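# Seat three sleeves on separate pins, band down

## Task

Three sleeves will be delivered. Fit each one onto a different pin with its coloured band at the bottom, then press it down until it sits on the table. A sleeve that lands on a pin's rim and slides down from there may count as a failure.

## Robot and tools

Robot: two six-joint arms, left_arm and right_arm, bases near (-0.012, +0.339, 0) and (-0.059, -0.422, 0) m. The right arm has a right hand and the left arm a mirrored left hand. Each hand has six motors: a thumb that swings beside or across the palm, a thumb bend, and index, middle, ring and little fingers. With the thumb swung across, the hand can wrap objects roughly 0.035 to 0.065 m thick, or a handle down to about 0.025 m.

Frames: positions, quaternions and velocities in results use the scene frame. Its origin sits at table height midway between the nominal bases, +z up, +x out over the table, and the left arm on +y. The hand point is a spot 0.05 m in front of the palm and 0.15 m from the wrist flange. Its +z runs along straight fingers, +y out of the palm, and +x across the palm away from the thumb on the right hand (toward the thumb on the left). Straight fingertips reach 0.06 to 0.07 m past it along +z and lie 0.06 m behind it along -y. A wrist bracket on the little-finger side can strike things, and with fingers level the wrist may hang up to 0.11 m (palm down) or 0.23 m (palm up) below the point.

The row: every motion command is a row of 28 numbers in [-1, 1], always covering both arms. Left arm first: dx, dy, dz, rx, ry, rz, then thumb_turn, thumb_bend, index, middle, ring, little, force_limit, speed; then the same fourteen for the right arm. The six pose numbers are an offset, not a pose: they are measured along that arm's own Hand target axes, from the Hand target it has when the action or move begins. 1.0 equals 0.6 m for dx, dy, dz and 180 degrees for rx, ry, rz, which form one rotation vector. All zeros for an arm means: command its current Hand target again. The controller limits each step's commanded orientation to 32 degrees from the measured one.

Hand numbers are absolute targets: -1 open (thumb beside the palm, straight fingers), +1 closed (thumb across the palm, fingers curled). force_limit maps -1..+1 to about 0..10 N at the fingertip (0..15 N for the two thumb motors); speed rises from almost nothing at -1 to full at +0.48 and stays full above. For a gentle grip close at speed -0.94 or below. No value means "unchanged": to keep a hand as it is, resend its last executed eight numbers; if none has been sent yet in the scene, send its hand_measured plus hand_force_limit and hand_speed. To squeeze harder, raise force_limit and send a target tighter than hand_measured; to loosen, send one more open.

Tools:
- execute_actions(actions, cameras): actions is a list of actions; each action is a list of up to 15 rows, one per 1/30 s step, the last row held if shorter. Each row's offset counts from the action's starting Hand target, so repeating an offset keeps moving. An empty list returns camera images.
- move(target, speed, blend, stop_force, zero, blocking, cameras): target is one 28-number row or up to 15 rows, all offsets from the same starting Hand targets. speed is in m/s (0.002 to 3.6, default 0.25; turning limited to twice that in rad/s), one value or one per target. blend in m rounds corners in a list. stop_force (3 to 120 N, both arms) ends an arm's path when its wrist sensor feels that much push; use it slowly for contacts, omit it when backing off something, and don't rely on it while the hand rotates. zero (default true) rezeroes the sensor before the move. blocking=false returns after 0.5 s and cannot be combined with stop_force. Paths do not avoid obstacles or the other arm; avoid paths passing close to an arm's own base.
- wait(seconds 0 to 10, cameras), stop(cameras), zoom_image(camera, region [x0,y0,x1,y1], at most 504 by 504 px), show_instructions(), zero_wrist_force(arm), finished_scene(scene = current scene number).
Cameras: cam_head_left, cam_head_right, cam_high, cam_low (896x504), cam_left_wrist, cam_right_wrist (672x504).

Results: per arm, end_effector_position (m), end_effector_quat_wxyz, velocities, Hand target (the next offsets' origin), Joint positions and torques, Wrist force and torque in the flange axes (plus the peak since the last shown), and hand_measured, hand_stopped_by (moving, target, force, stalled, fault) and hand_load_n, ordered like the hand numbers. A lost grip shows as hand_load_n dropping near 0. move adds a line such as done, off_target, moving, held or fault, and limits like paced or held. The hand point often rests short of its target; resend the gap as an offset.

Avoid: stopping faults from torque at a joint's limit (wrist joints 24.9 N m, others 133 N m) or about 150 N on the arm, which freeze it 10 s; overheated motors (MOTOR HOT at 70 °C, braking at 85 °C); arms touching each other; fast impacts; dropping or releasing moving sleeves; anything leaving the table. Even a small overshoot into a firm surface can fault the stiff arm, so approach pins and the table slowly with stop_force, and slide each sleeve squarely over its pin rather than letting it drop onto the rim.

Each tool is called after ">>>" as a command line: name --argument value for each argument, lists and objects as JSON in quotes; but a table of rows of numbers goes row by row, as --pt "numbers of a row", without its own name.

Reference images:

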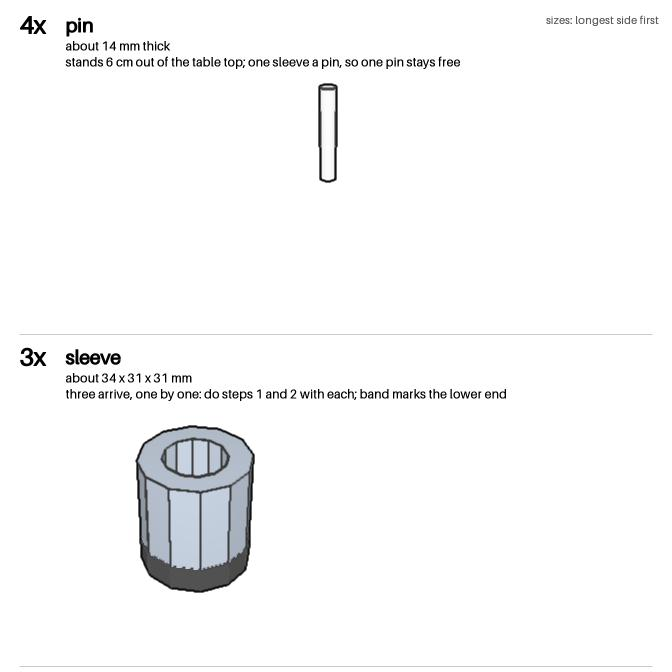

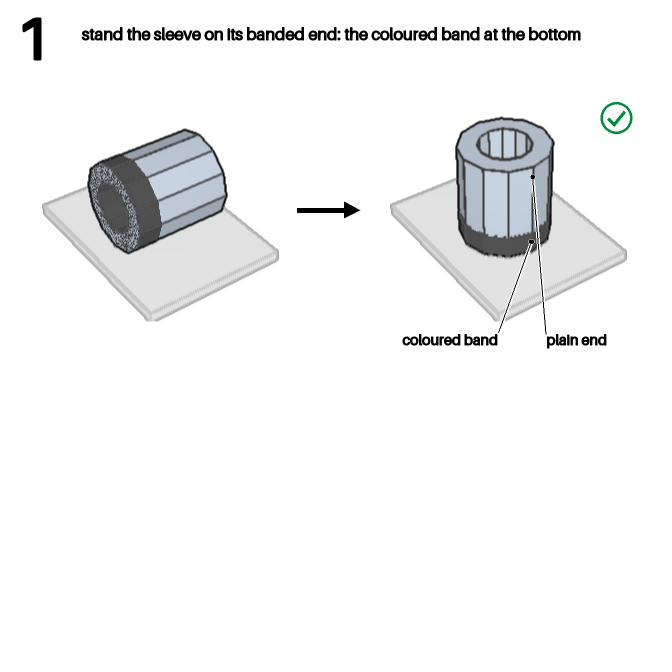

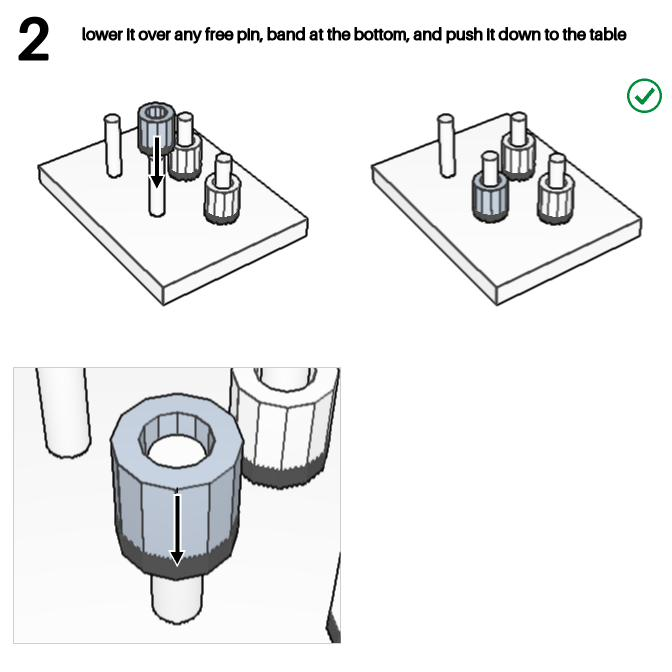

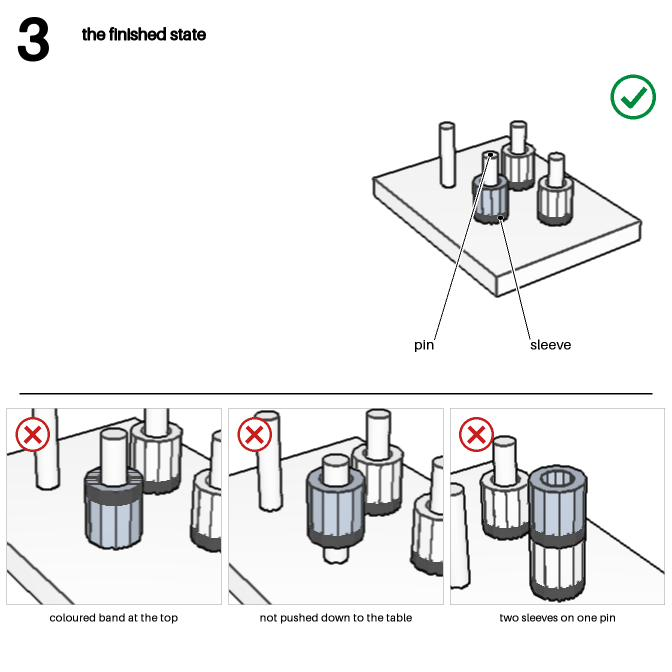

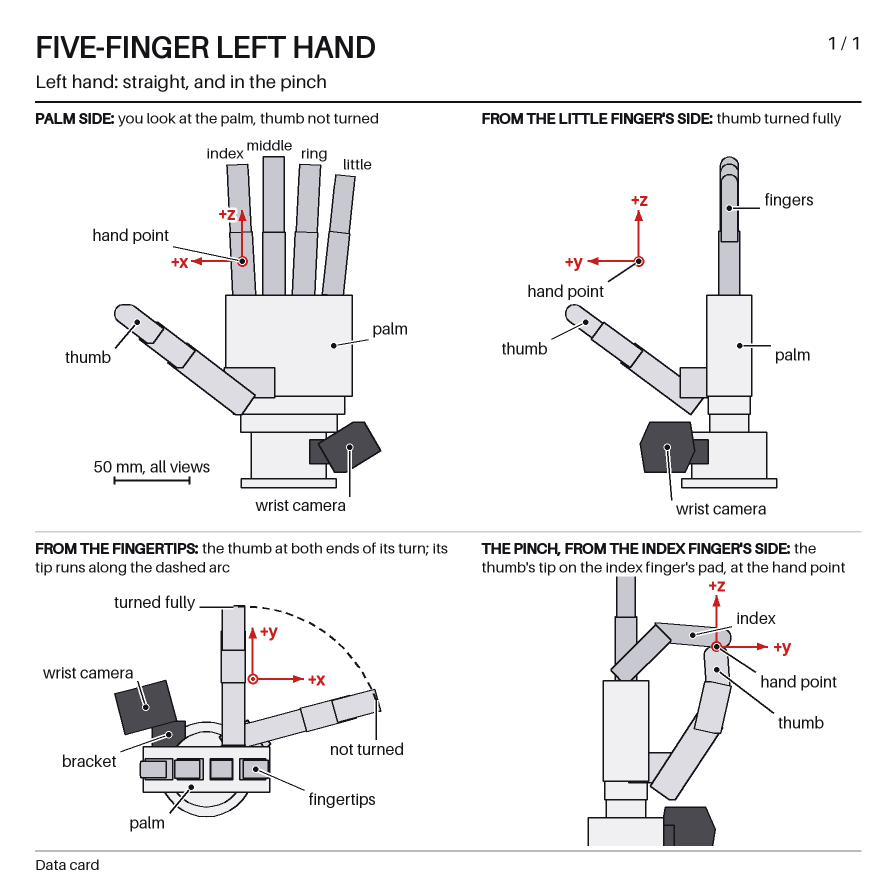

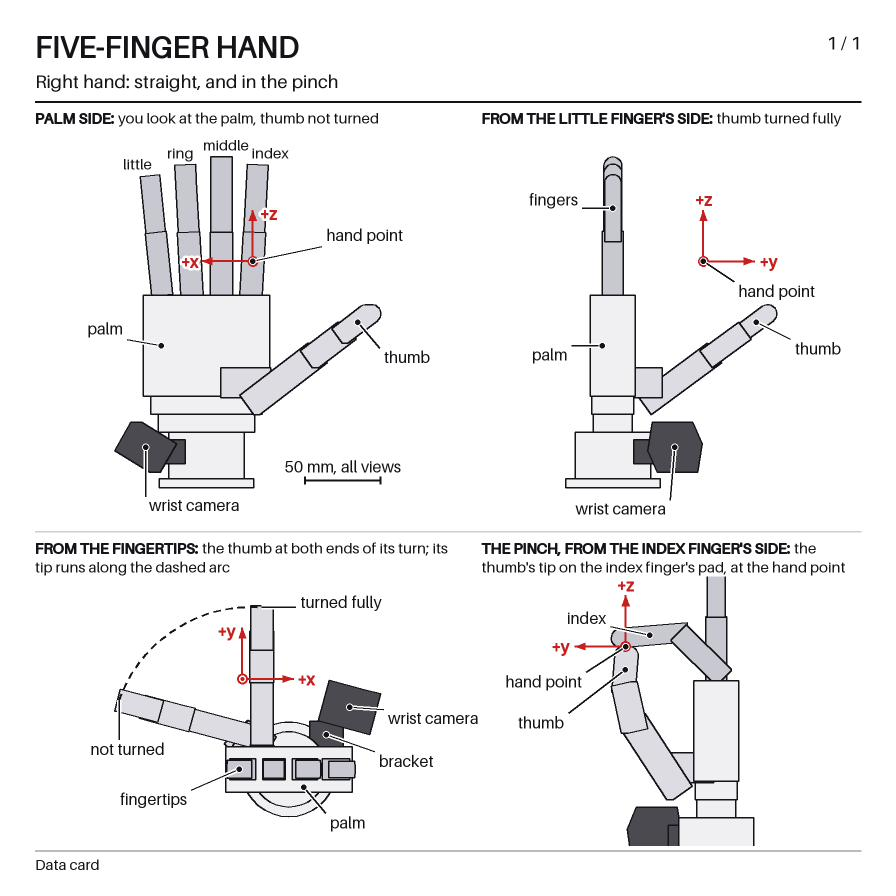

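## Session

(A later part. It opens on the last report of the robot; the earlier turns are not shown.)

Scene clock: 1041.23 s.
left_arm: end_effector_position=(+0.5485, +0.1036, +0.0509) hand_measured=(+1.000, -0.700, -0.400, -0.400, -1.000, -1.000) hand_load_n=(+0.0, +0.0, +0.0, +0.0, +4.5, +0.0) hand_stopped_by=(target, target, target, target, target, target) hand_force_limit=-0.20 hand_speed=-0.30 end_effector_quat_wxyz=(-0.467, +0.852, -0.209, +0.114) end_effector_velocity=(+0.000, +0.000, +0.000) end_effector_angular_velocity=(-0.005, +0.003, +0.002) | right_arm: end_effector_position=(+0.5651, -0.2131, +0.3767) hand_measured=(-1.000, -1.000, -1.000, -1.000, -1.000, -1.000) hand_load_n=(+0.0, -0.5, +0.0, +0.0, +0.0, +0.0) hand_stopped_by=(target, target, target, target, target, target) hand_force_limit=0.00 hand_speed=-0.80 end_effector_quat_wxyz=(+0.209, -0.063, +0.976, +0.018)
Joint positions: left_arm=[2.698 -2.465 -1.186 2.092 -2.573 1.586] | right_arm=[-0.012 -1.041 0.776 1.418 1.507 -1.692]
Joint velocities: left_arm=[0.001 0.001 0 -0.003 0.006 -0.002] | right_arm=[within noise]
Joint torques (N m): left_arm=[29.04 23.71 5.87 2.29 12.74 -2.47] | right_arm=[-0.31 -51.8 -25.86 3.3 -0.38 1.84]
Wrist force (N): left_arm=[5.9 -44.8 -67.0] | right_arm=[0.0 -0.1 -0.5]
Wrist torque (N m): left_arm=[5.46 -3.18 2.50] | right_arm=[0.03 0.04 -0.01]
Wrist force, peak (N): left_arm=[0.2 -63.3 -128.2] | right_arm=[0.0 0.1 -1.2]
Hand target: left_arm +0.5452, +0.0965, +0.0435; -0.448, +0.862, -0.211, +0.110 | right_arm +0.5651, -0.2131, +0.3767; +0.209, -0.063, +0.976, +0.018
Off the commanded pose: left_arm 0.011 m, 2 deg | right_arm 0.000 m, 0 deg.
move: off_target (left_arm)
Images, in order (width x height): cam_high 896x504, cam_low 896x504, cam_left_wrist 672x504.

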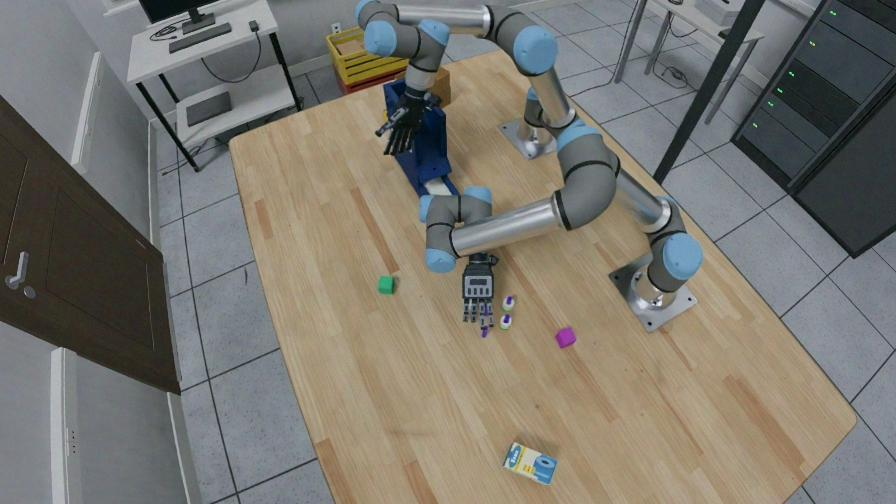

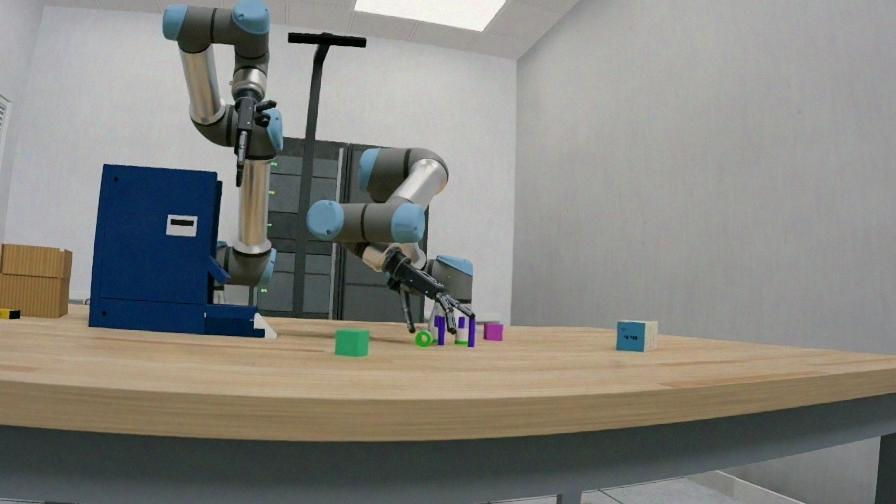

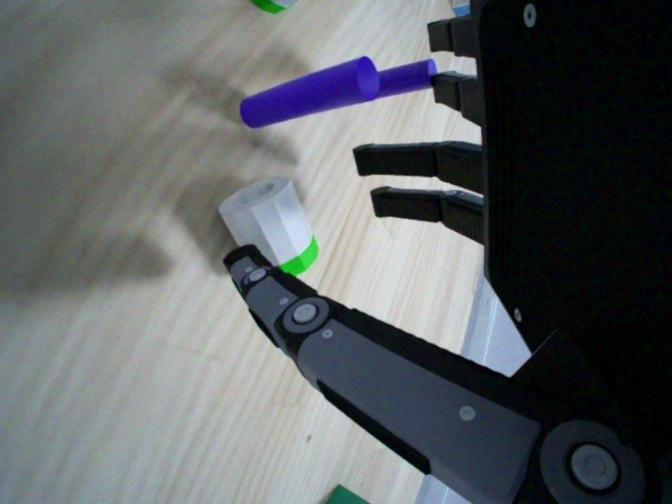

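>>> move --target '[0,-0.041,-0.0287,0,0,0,1,-0.7,-0.4,-0.4,-1,-1,-0.2,-0.3,0,0,0,0,0,0,-1,-1,-1,-1,-1,-1,0,-0.8]' --speed 0.08 --cameras '["cam_high","cam_low","cam_left_wrist"]'

>>> zoom_image --camera "cam_high" --region '[445, 265, 525, 345]'

>>> zoom_image --camera "cam_low" --region '[400, 280, 490, 355]'

Scene clock: 1044.70 s.
left_arm: end_effector_position=(+0.5452, +0.0965, +0.0738) hand_measured=(+1.000, -0.700, -0.400, -0.400, -1.000, -1.000) hand_load_n=(+0.0, +0.0, +0.0, +0.0, -0.5, +0.0) hand_stopped_by=(target, target, target, target, target, target) hand_force_limit=-0.20 hand_speed=-0.30 end_effector_quat_wxyz=(-0.448, +0.862, -0.211, +0.110) | right_arm: end_effector_position=(+0.5651, -0.2131, +0.3767) hand_measured=(-1.000, -1.000, -1.000, -1.000, -1.000, -1.000) hand_load_n=(+0.0, +0.0, +0.0, +0.0, +0.0, +0.0) hand_stopped_by=(target, target, target, target, target, target) hand_force_limit=0.00 hand_speed=-0.80 end_effector_quat_wxyz=(+0.209, -0.063, +0.976, +0.018)
Joint positions: left_arm=[2.698 -2.429 -1.168 2.039 -2.53 1.587] | right_arm=[-0.012 -1.041 0.776 1.418 1.507 -1.692]
Joint torques (N m): left_arm=[9.24 37.36 3.65 0.53 -3.12 -0.42] | right_arm=[-0.36 -51.52 -25.48 3.34 -0.35 1.92]
Wrist force (N): left_arm=[1.9 -2.3 2.2] | right_arm=[0.0 0.0 -0.9]
Wrist torque (N m): left_arm=[-0.27 -0.09 0.16] | right_arm=[0.08 0.05 0.00]
Wrist force, peak (N): left_arm=[6.0 -46.2 -67.4] | right_arm=[-0.3 0.1 -1.1]
Hand target: left_arm +0.5452, +0.0965, +0.0736; -0.448, +0.862, -0.211, +0.110 | right_arm +0.5651, -0.2131, +0.3767; +0.209, -0.063, +0.976, +0.018
Off the commanded pose: left_arm 0.000 m, 0 deg | right_arm 0.000 m, 0 deg.
move: done
Images, in order (width x height): cam_high 896x504, cam_low 896x504, cam_left_wrist 672x504.

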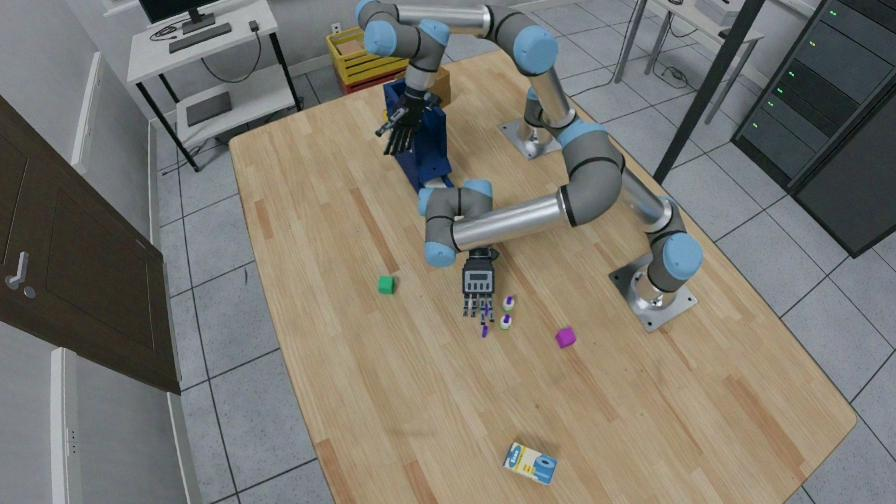

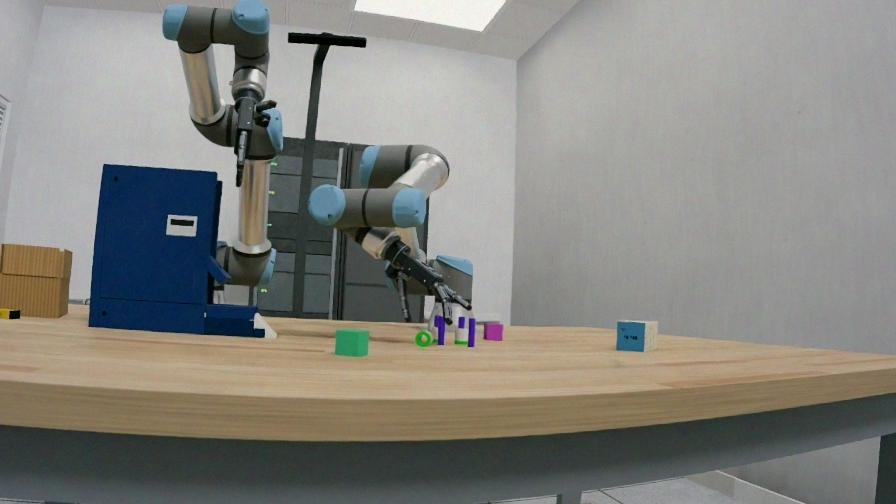

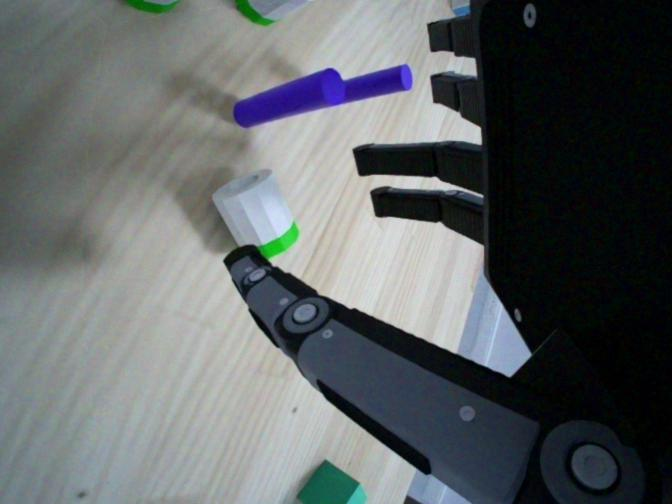

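Scaled by 6.300 from the camera's 896x504 image, which has a finer 1280x720 frame.

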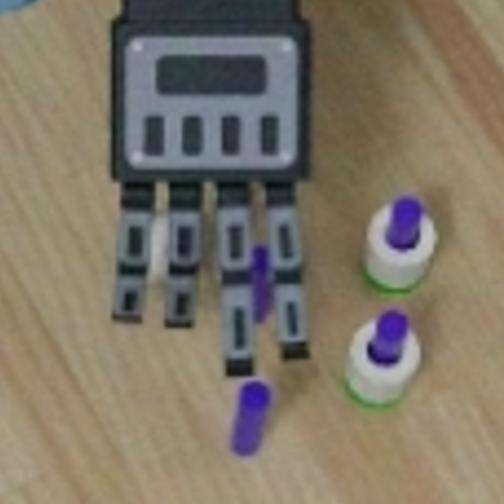

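Scaled by 5.600 from the camera's 896x504 image, which has a finer 1280x720 frame.

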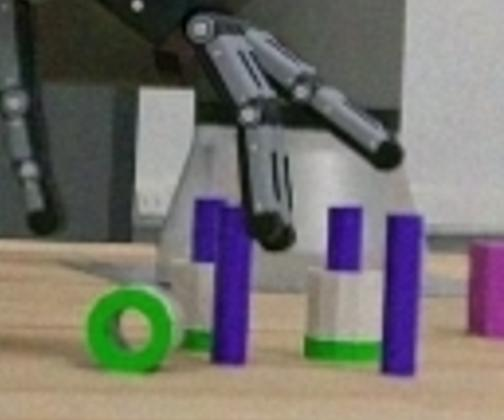

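>>> move --pt "0 -0.0577 -0.0526 0 0 0 1 -0.7 -0.4 -0.4 -1 -1 -0.2 -0.3 0 0 0 0 0 0 -1 -1 -1 -1 -1 -1 0 -0.8" --pt "0 -0.0577 -0.0526 0 0 0 1 -0.7 -0.4 -0.4 1 1 -0.2 -0.2 0 0 0 0 0 0 -1 -1 -1 -1 -1 -1 0 -0.8" --speed 0.12

>>> move --target '[0,0.1000,0.0701,0,0,0,1,-0.7,-0.4,-0.4,1,1,-0.2,-0.2,0,0,0,0,0,0,-1,-1,-1,-1,-1,-1,0,-0.8]' --speed 0.05 --stop_force 6 --cameras '["cam_high","cam_low","cam_left_wrist"]'

>>> zoom_image --camera "cam_left_wrist" --region '[180, 120, 420, 300]'

>>> zoom_image --camera "cam_low" --region '[400, 280, 490, 355]'

>>> zoom_image --camera "cam_high" --region '[445, 265, 525, 345]'

Scene clock: 1075.57 s.
left_arm: end_effector_position=(+0.5424, +0.0912, +0.1200) hand_measured=(+1.000, -0.700, -0.400, -0.400, +1.000, +1.000) hand_load_n=(+0.0, +0.0, +0.0, +0.0, +0.0, +0.0) hand_stopped_by=(target, target, target, target, target, target) hand_force_limit=-0.20 hand_speed=-0.20 end_effector_quat_wxyz=(-0.448, +0.862, -0.211, +0.110) | right_arm: end_effector_position=(+0.5651, -0.2131, +0.3767) hand_measured=(-1.000, -1.000, -1.000, -1.000, -1.000, -1.000) hand_load_n=(+0.0, +0.0, +0.0, +0.0, +0.0, +0.0) hand_stopped_by=(target, target, target, target, target, target) hand_force_limit=0.00 hand_speed=-0.80 end_effector_quat_wxyz=(+0.209, -0.063, +0.976, +0.018)
Joint positions: left_arm=[2.688 -2.386 -1.124 1.937 -2.53 1.568] | right_arm=[-0.012 -1.041 0.776 1.418 1.507 -1.692]
Joint torques (N m): left_arm=[8.13 34.9 3.35 -5.33 -0.83 1.84] | right_arm=[-0.67 -51.59 -25.73 3.35 -0.24 1.84]
Wrist force (N): left_arm=[1.7 -2.4 2.3] | right_arm=[-0.2 -0.1 -1.0]
Wrist torque (N m): left_arm=[-0.26 -0.07 0.24] | right_arm=[0.04 0.07 -0.02]
Wrist force, peak (N): left_arm=[2.0 -2.7 2.3] | right_arm=[-0.1 0.3 -1.3]
Hand target: left_arm +0.5424, +0.0912, +0.1200; -0.448, +0.862, -0.211, +0.110 | right_arm +0.5651, -0.2131, +0.3767; +0.209, -0.063, +0.976, +0.018
Off the commanded pose: left_arm 0.000 m, 0 deg | right_arm 0.000 m, 0 deg.
move: done

Scene clock: 1078.13 s.
left_arm: end_effector_position=(+0.5424, +0.0912, +0.0467) hand_measured=(+1.000, -0.700, -0.400, -0.400, +1.000, +1.000) hand_load_n=(+0.0, +0.0, -0.5, +0.0, +0.0, +0.5) hand_stopped_by=(target, target, target, target, target, target) hand_force_limit=-0.20 hand_speed=-0.20 end_effector_quat_wxyz=(-0.448, +0.862, -0.211, +0.110) | right_arm: end_effector_position=(+0.5651, -0.2131, +0.3767) hand_measured=(-1.000, -1.000, -1.000, -1.000, -1.000, -1.000) hand_load_n=(+0.0, +0.0, +0.0, +0.0, +0.0, +0.0) hand_stopped_by=(target, target, target, target, target, target) hand_force_limit=0.00 hand_speed=-0.80 end_effector_quat_wxyz=(+0.209, -0.063, +0.976, +0.018)
Joint positions: left_arm=[2.688 -2.466 -1.179 2.072 -2.53 1.569] | right_arm=[-0.012 -1.041 0.776 1.418 1.507 -1.692]
Joint torques (N m): left_arm=[9.59 64.96 28.89 -5.49 -0.04 1.92] | right_arm=[-0.39 -51.31 -25.34 3.36 -0.22 1.93]
Wrist force (N): left_arm=[1.7 -2.7 2.3] | right_arm=[0.2 0.0 -0.6]
Wrist torque (N m): left_arm=[-0.29 -0.06 0.25] | right_arm=[0.04 0.00 0.00]
Wrist force, peak (N): left_arm=[1.7 -2.6 2.6] | right_arm=[-0.1 0.2 -1.2]
Hand target: left_arm +0.5424, +0.0912, +0.0468; -0.448, +0.862, -0.211, +0.110 | right_arm +0.5651, -0.2131, +0.3767; +0.209, -0.063, +0.976, +0.018
Off the commanded pose: left_arm 0.000 m, 0 deg | right_arm 0.000 m, 0 deg.
move: done
Images, in order (width x height): cam_high 896x504, cam_low 896x504, cam_left_wrist 672x504.

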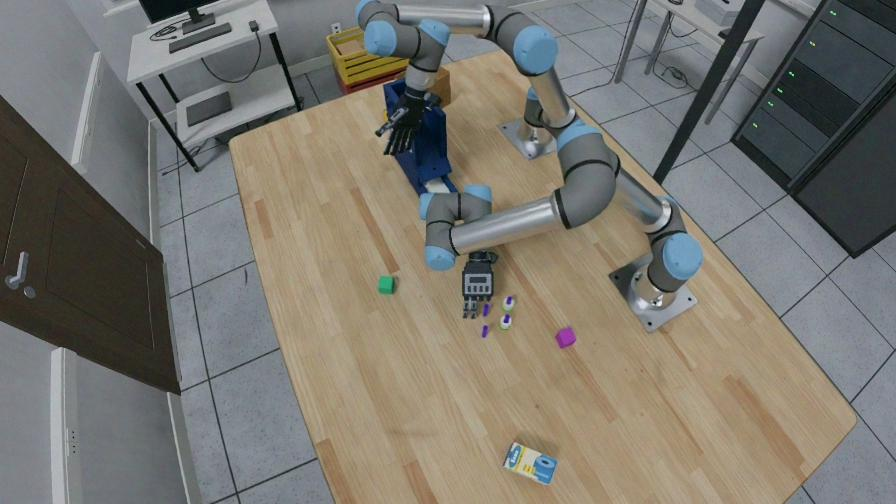

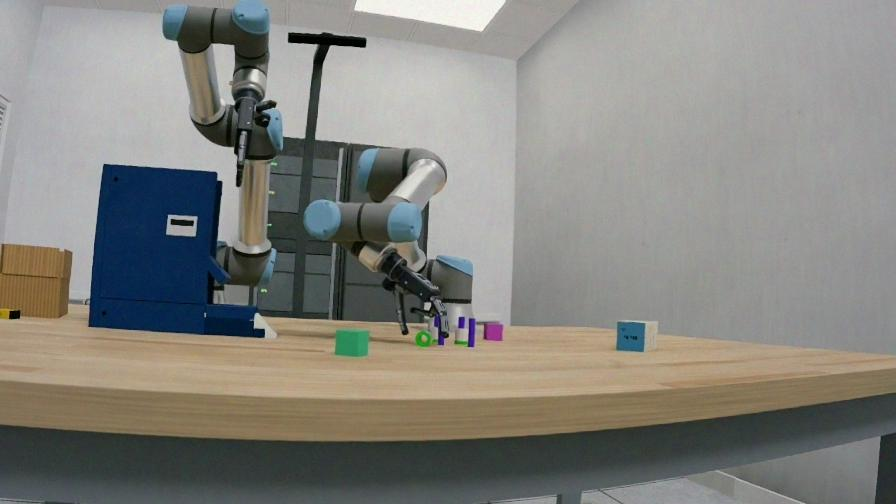

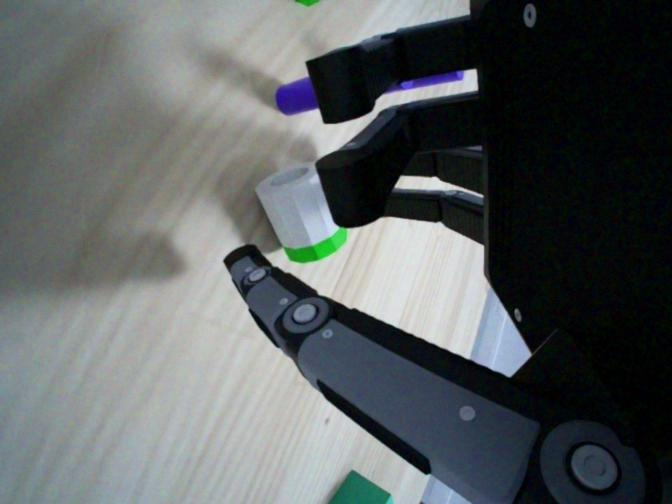

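Scaled by 2.100 from the camera's 672x504 image, which has a finer 960x720 frame.

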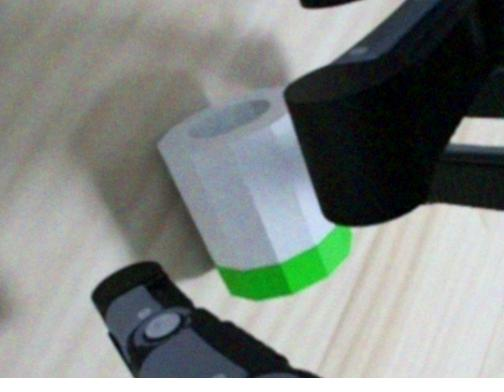

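Scaled by 5.600 from the camera's 896x504 image, which has a finer 1280x720 frame.

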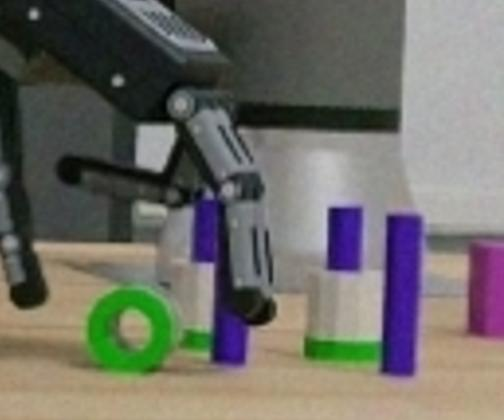

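Scaled by 6.300 from the camera's 896x504 image, which has a finer 1280x720 frame.

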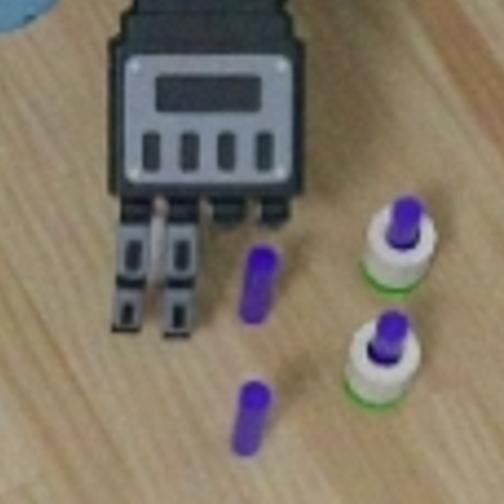

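>>> move --target '[0,0.0225,0.0158,0,0,0,1,-0.7,-0.4,-0.4,1,1,-0.2,-0.2,0,0,0,0,0,0,-1,-1,-1,-1,-1,-1,0,-0.8]' --speed 0.03 --stop_force 5 --cameras '["cam_high","cam_low","cam_left_wrist"]'

>>> zoom_image --camera "cam_left_wrist" --region '[180, 120, 420, 300]'

>>> zoom_image --camera "cam_low" --region '[400, 280, 490, 355]'

Scene clock: 1086.03 s.
left_arm: end_effector_position=(+0.5424, +0.0912, +0.0303) hand_measured=(+1.000, -0.700, -0.400, -0.400, +1.000, +1.000) hand_load_n=(+0.0, +0.0, +0.0, +0.0, +0.0, +0.0) hand_stopped_by=(target, target, target, target, target, target) hand_force_limit=-0.20 hand_speed=-0.20 end_effector_quat_wxyz=(-0.448, +0.862, -0.211, +0.110) | right_arm: end_effector_position=(+0.5651, -0.2131, +0.3767) hand_measured=(-1.000, -1.000, -1.000, -1.000, -1.000, -1.000) hand_load_n=(+0.0, +0.0, +0.0, +0.0, +0.0, +0.0) hand_stopped_by=(target, target, target, target, target, target) hand_force_limit=0.00 hand_speed=-0.80 end_effector_quat_wxyz=(+0.209, -0.063, +0.976, +0.018)
Joint positions: left_arm=[2.688 -2.486 -1.186 2.1 -2.53 1.569] | right_arm=[-0.012 -1.041 0.776 1.418 1.507 -1.692]
Joint torques (N m): left_arm=[8.74 64.14 27.04 -5.69 -0.58 1.72] | right_arm=[-0.77 -52.02 -25.42 3.41 -0.26 1.86]
Wrist force (N): left_arm=[1.7 -2.6 2.2] | right_arm=[0.0 0.1 -1.2]
Wrist torque (N m): left_arm=[-0.27 -0.08 0.24] | right_arm=[0.08 0.04 0.00]
Wrist force, peak (N): left_arm=[2.0 -2.6 2.5] | right_arm=[0.0 0.1 -1.2]
Hand target: left_arm +0.5424, +0.0912, +0.0303; -0.448, +0.862, -0.211, +0.110 | right_arm +0.5651, -0.2131, +0.3767; +0.209, -0.063, +0.976, +0.018
Off the commanded pose: left_arm 0.000 m, 0 deg | right_arm 0.000 m, 0 deg.
move: done
Images, in order (width x height): cam_high 896x504, cam_low 896x504, cam_left_wrist 672x504.

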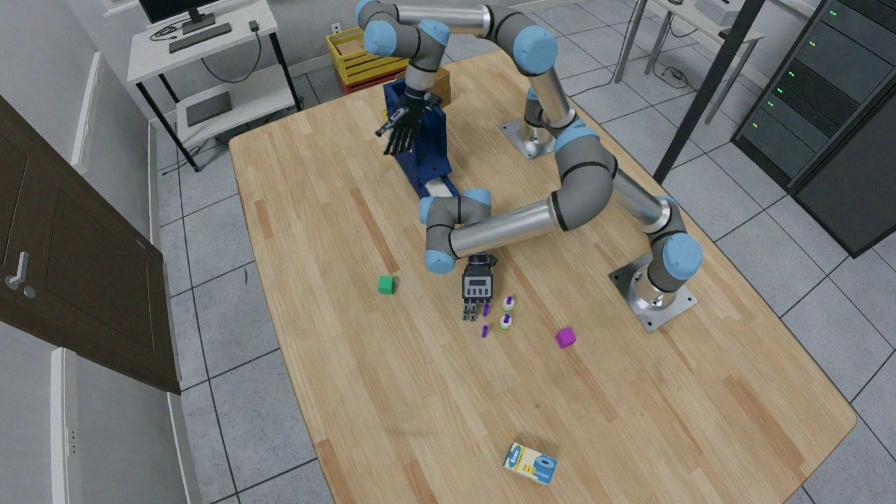

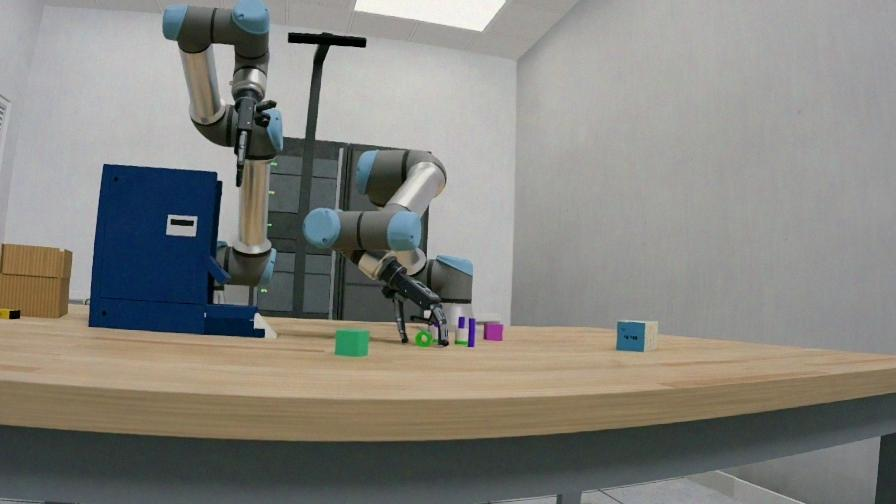

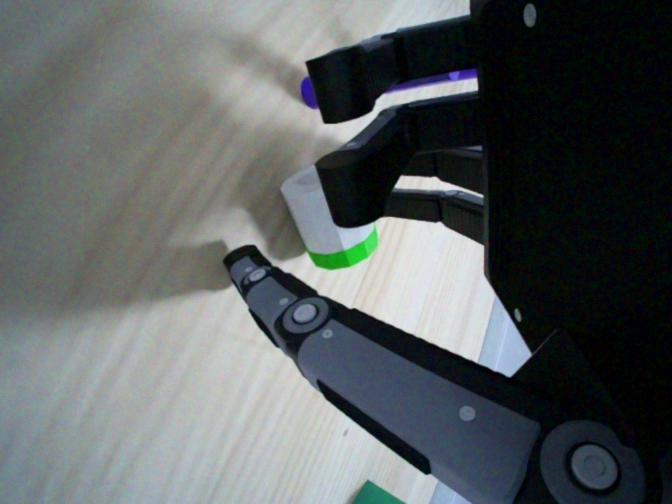

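Scaled by 2.100 from the camera's 672x504 image, which has a finer 960x720 frame.

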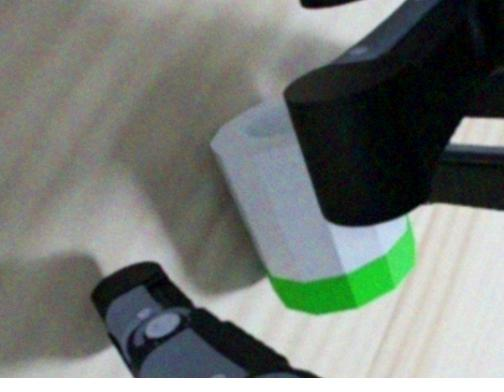

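Scaled by 5.600 from the camera's 896x504 image, which has a finer 1280x720 frame.

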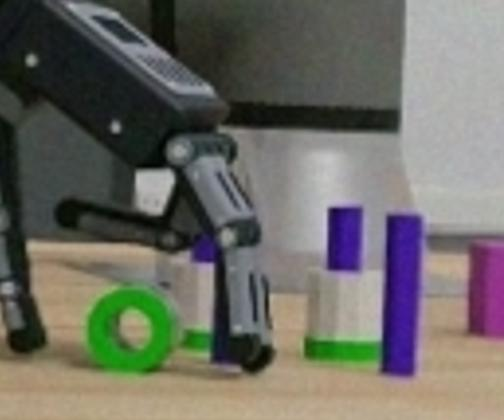

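>>> zoom_image --camera "cam_low" --region '[412, 322, 452, 352]'

>>> zoom_image --camera "cam_high" --region '[450, 285, 495, 330]'

Scaled by 12.600 from the camera's 896x504 image, which has a finer 1280x720 frame.

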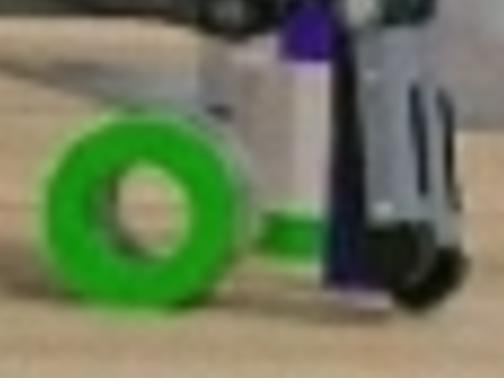

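Scaled by 11.200 from the camera's 896x504 image, which has a finer 1280x720 frame.

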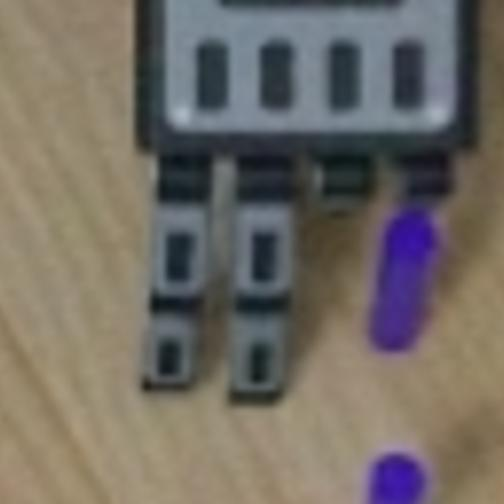

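>>> move --target '[0,-0.0082,-0.0057,0,0,0,1,-0.7,-0.4,-0.4,1,1,-0.4,-0.2,0,0,0,0,0,0,-1,-1,-1,-1,-1,-1,0,-0.8]' --speed 0.05

>>> move --target '[0,0,0,0,0,0,1,-0.7,0,0,1,1,-0.4,-0.9,0,0,0,0,0,0,-1,-1,-1,-1,-1,-1,0,-0.8]' --cameras '["cam_low","cam_left_wrist"]'

>>> zoom_image --camera "cam_low" --region '[400, 280, 490, 355]'

Scene clock: 1098.63 s.
left_arm: end_effector_position=(+0.5424, +0.0913, +0.0364) hand_measured=(+1.000, -0.700, -0.400, -0.400, +1.000, +1.000) hand_load_n=(+0.5, +0.0, +0.0, +0.0, +0.0, +0.0) hand_stopped_by=(target, target, target, target, target, target) hand_force_limit=-0.40 hand_speed=-0.20 end_effector_quat_wxyz=(-0.448, +0.862, -0.211, +0.110) | right_arm: end_effector_position=(+0.5651, -0.2131, +0.3767) hand_measured=(-1.000, -1.000, -1.000, -1.000, -1.000, -1.000) hand_load_n=(+0.0, +0.0, -0.5, +0.0, +0.0, +0.0) hand_stopped_by=(target, target, target, target, target, target) hand_force_limit=0.00 hand_speed=-0.80 end_effector_quat_wxyz=(+0.209, -0.063, +0.976, +0.018)
Joint positions: left_arm=[2.688 -2.478 -1.184 2.09 -2.53 1.569] | right_arm=[-0.012 -1.041 0.776 1.418 1.507 -1.692]
Joint torques (N m): left_arm=[9.27 50.17 25.75 -3.21 -1.58 1.29] | right_arm=[-0.15 -52.09 -25.15 3.45 -0.24 1.97]
Wrist force (N): left_arm=[1.8 -2.3 2.5] | right_arm=[-0.2 0.1 -0.7]
Wrist torque (N m): left_arm=[-0.25 -0.07 0.22] | right_arm=[0.07 0.07 -0.01]
Wrist force, peak (N): left_arm=[1.9 -2.7 2.5] | right_arm=[0.0 0.1 -1.2]
Hand target: left_arm +0.5424, +0.0913, +0.0362; -0.448, +0.862, -0.211, +0.110 | right_arm +0.5651, -0.2131, +0.3767; +0.209, -0.063, +0.976, +0.018
Off the commanded pose: left_arm 0.000 m, 0 deg | right_arm 0.000 m, 0 deg.
move: done

Scene clock: 1100.33 s.
left_arm: end_effector_position=(+0.5424, +0.0913, +0.0362) hand_measured=(+1.000, -0.700, +0.000, +0.000, +1.000, +1.000) hand_load_n=(+0.0, +0.0, +0.0, +0.0, +0.0, +0.0) hand_stopped_by=(target, target, target, target, target, target) hand_force_limit=-0.40 hand_speed=-0.90 end_effector_quat_wxyz=(-0.448, +0.862, -0.211, +0.110) | right_arm: end_effector_position=(+0.5651, -0.2131, +0.3767) hand_measured=(-1.000, -1.000, -1.000, -1.000, -1.000, -1.000) hand_load_n=(+0.0, +0.0, +0.0, +0.0, -0.5, +0.0) hand_stopped_by=(target, target, target, target, target, target) hand_force_limit=0.00 hand_speed=-0.80 end_effector_quat_wxyz=(+0.209, -0.063, +0.976, +0.018)
Joint positions: left_arm=[2.688 -2.479 -1.184 2.09 -2.53 1.569] | right_arm=[-0.012 -1.041 0.776 1.418 1.507 -1.692]
Joint torques (N m): left_arm=[9.05 36.13 4.1 0.28 -1.56 -0.12] | right_arm=[-0.65 -51.61 -25.11 3.35 -0.21 1.82]
Wrist force (N): left_arm=[1.7 -2.7 2.3] | right_arm=[-0.1 0.1 -0.7]
Wrist torque (N m): left_arm=[-0.29 -0.08 0.22] | right_arm=[0.05 0.05 -0.01]
Wrist force, peak (N): left_arm=[1.8 -2.8 2.5] | right_arm=[-0.3 0.1 -1.1]
Hand target: left_arm +0.5424, +0.0913, +0.0362; -0.448, +0.862, -0.211, +0.110 | right_arm +0.5651, -0.2131, +0.3767; +0.209, -0.063, +0.976, +0.018
Off the commanded pose: left_arm 0.000 m, 0 deg | right_arm 0.000 m, 0 deg.
move: done
Images, in order (width x height): cam_low 896x504, cam_left_wrist 672x504.

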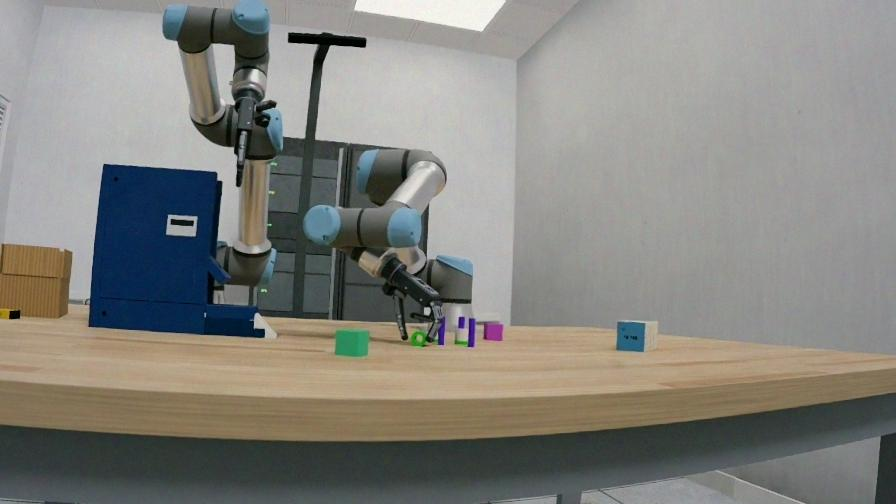

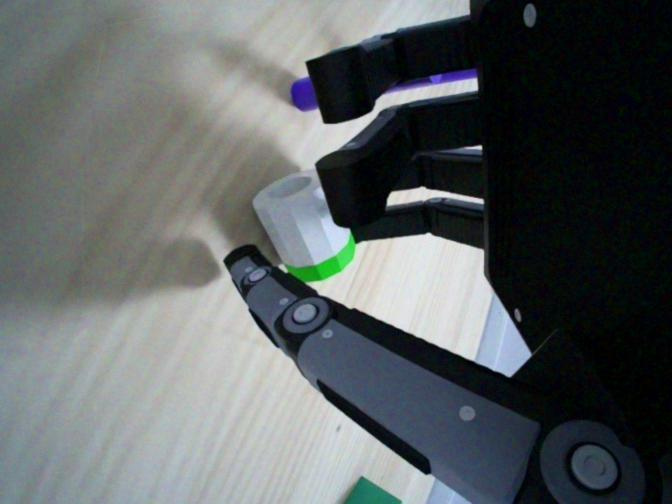

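Scaled by 5.600 from the camera's 896x504 image, which has a finer 1280x720 frame.

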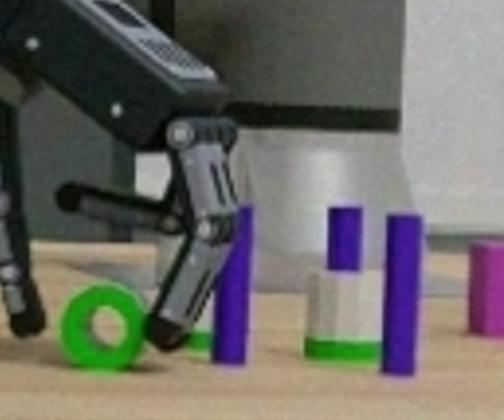

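>>> move --target '[0,0,0,0,0,0,1,0.3,0,0,1,1,-0.2,-0.93,0,0,0,0,0,0,-1,-1,-1,-1,-1,-1,0,-0.8]' --cameras '["cam_low","cam_left_wrist"]'

>>> zoom_image --camera "cam_low" --region '[400, 280, 490, 355]'

>>> zoom_image --camera "cam_left_wrist" --region '[180, 120, 420, 300]'

Scene clock: 1104.90 s.
left_arm: end_effector_position=(+0.5424, +0.0913, +0.0362) hand_measured=(+1.000, -0.476, +0.000, +0.000, +1.000, +1.000) hand_load_n=(-0.5, +6.0, +1.0, +7.0, +0.0, +0.0) hand_stopped_by=(target, force, target, target, target, target) hand_force_limit=-0.20 hand_speed=-0.93 end_effector_quat_wxyz=(-0.448, +0.862, -0.211, +0.110) | right_arm: end_effector_position=(+0.5651, -0.2131, +0.3767) hand_measured=(-1.000, -1.000, -1.000, -1.000, -1.000, -1.000) hand_load_n=(+0.0, +0.0, +0.0, +0.0, +0.0, +0.0) hand_stopped_by=(target, target, target, target, target, target) hand_force_limit=0.00 hand_speed=-0.80 end_effector_quat_wxyz=(+0.209, -0.063, +0.976, +0.018)
Joint positions: left_arm=[2.688 -2.479 -1.184 2.09 -2.53 1.569] | right_arm=[-0.012 -1.041 0.776 1.418 1.507 -1.692]
Joint torques (N m): left_arm=[7.5 38.94 2.54 -0.2 -2.01 -1.56] | right_arm=[-0.25 -51.35 -25.63 3.41 -0.09 1.83]
Wrist force (N): left_arm=[1.6 -2.3 2.5] | right_arm=[0.1 -0.1 -0.6]
Wrist torque (N m): left_arm=[-0.27 -0.05 0.21] | right_arm=[0.04 0.03 0.00]
Wrist force, peak (N): left_arm=[1.8 -2.7 2.6] | right_arm=[-0.1 0.0 -1.1]
Hand target: left_arm +0.5424, +0.0913, +0.0362; -0.448, +0.862, -0.211, +0.110 | right_arm +0.5651, -0.2131, +0.3767; +0.209, -0.063, +0.976, +0.018
Off the commanded pose: left_arm 0.000 m, 0 deg | right_arm 0.000 m, 0 deg.
move: done
Images, in order (width x height): cam_low 896x504, cam_left_wrist 672x504.

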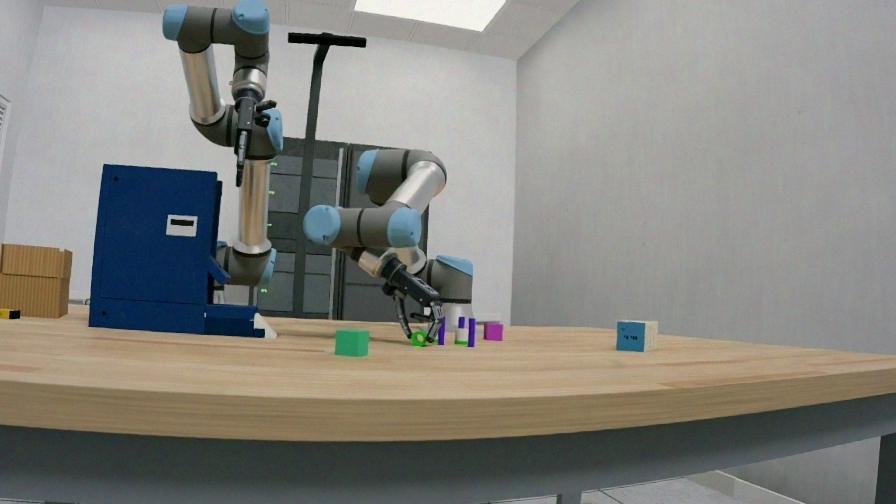

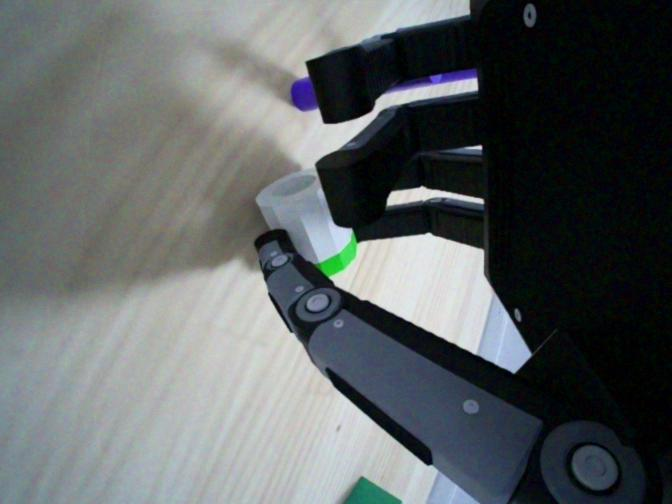

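Scaled by 5.600 from the camera's 896x504 image, which has a finer 1280x720 frame.

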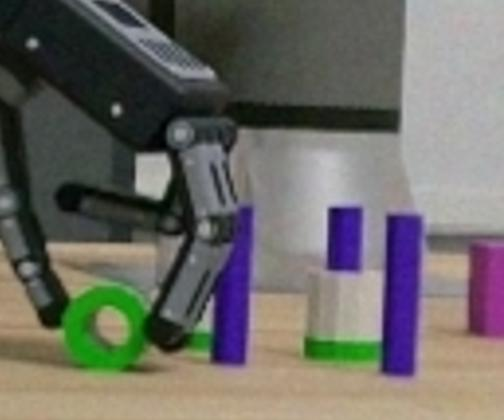

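Scaled by 2.100 from the camera's 672x504 image, which has a finer 960x720 frame.

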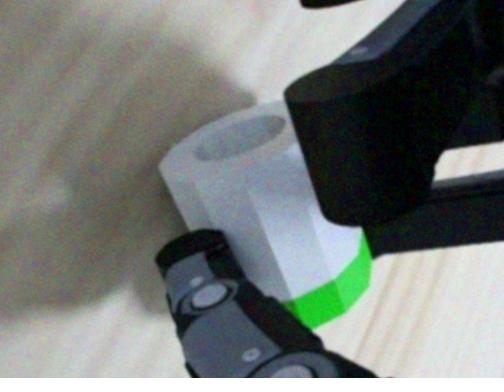

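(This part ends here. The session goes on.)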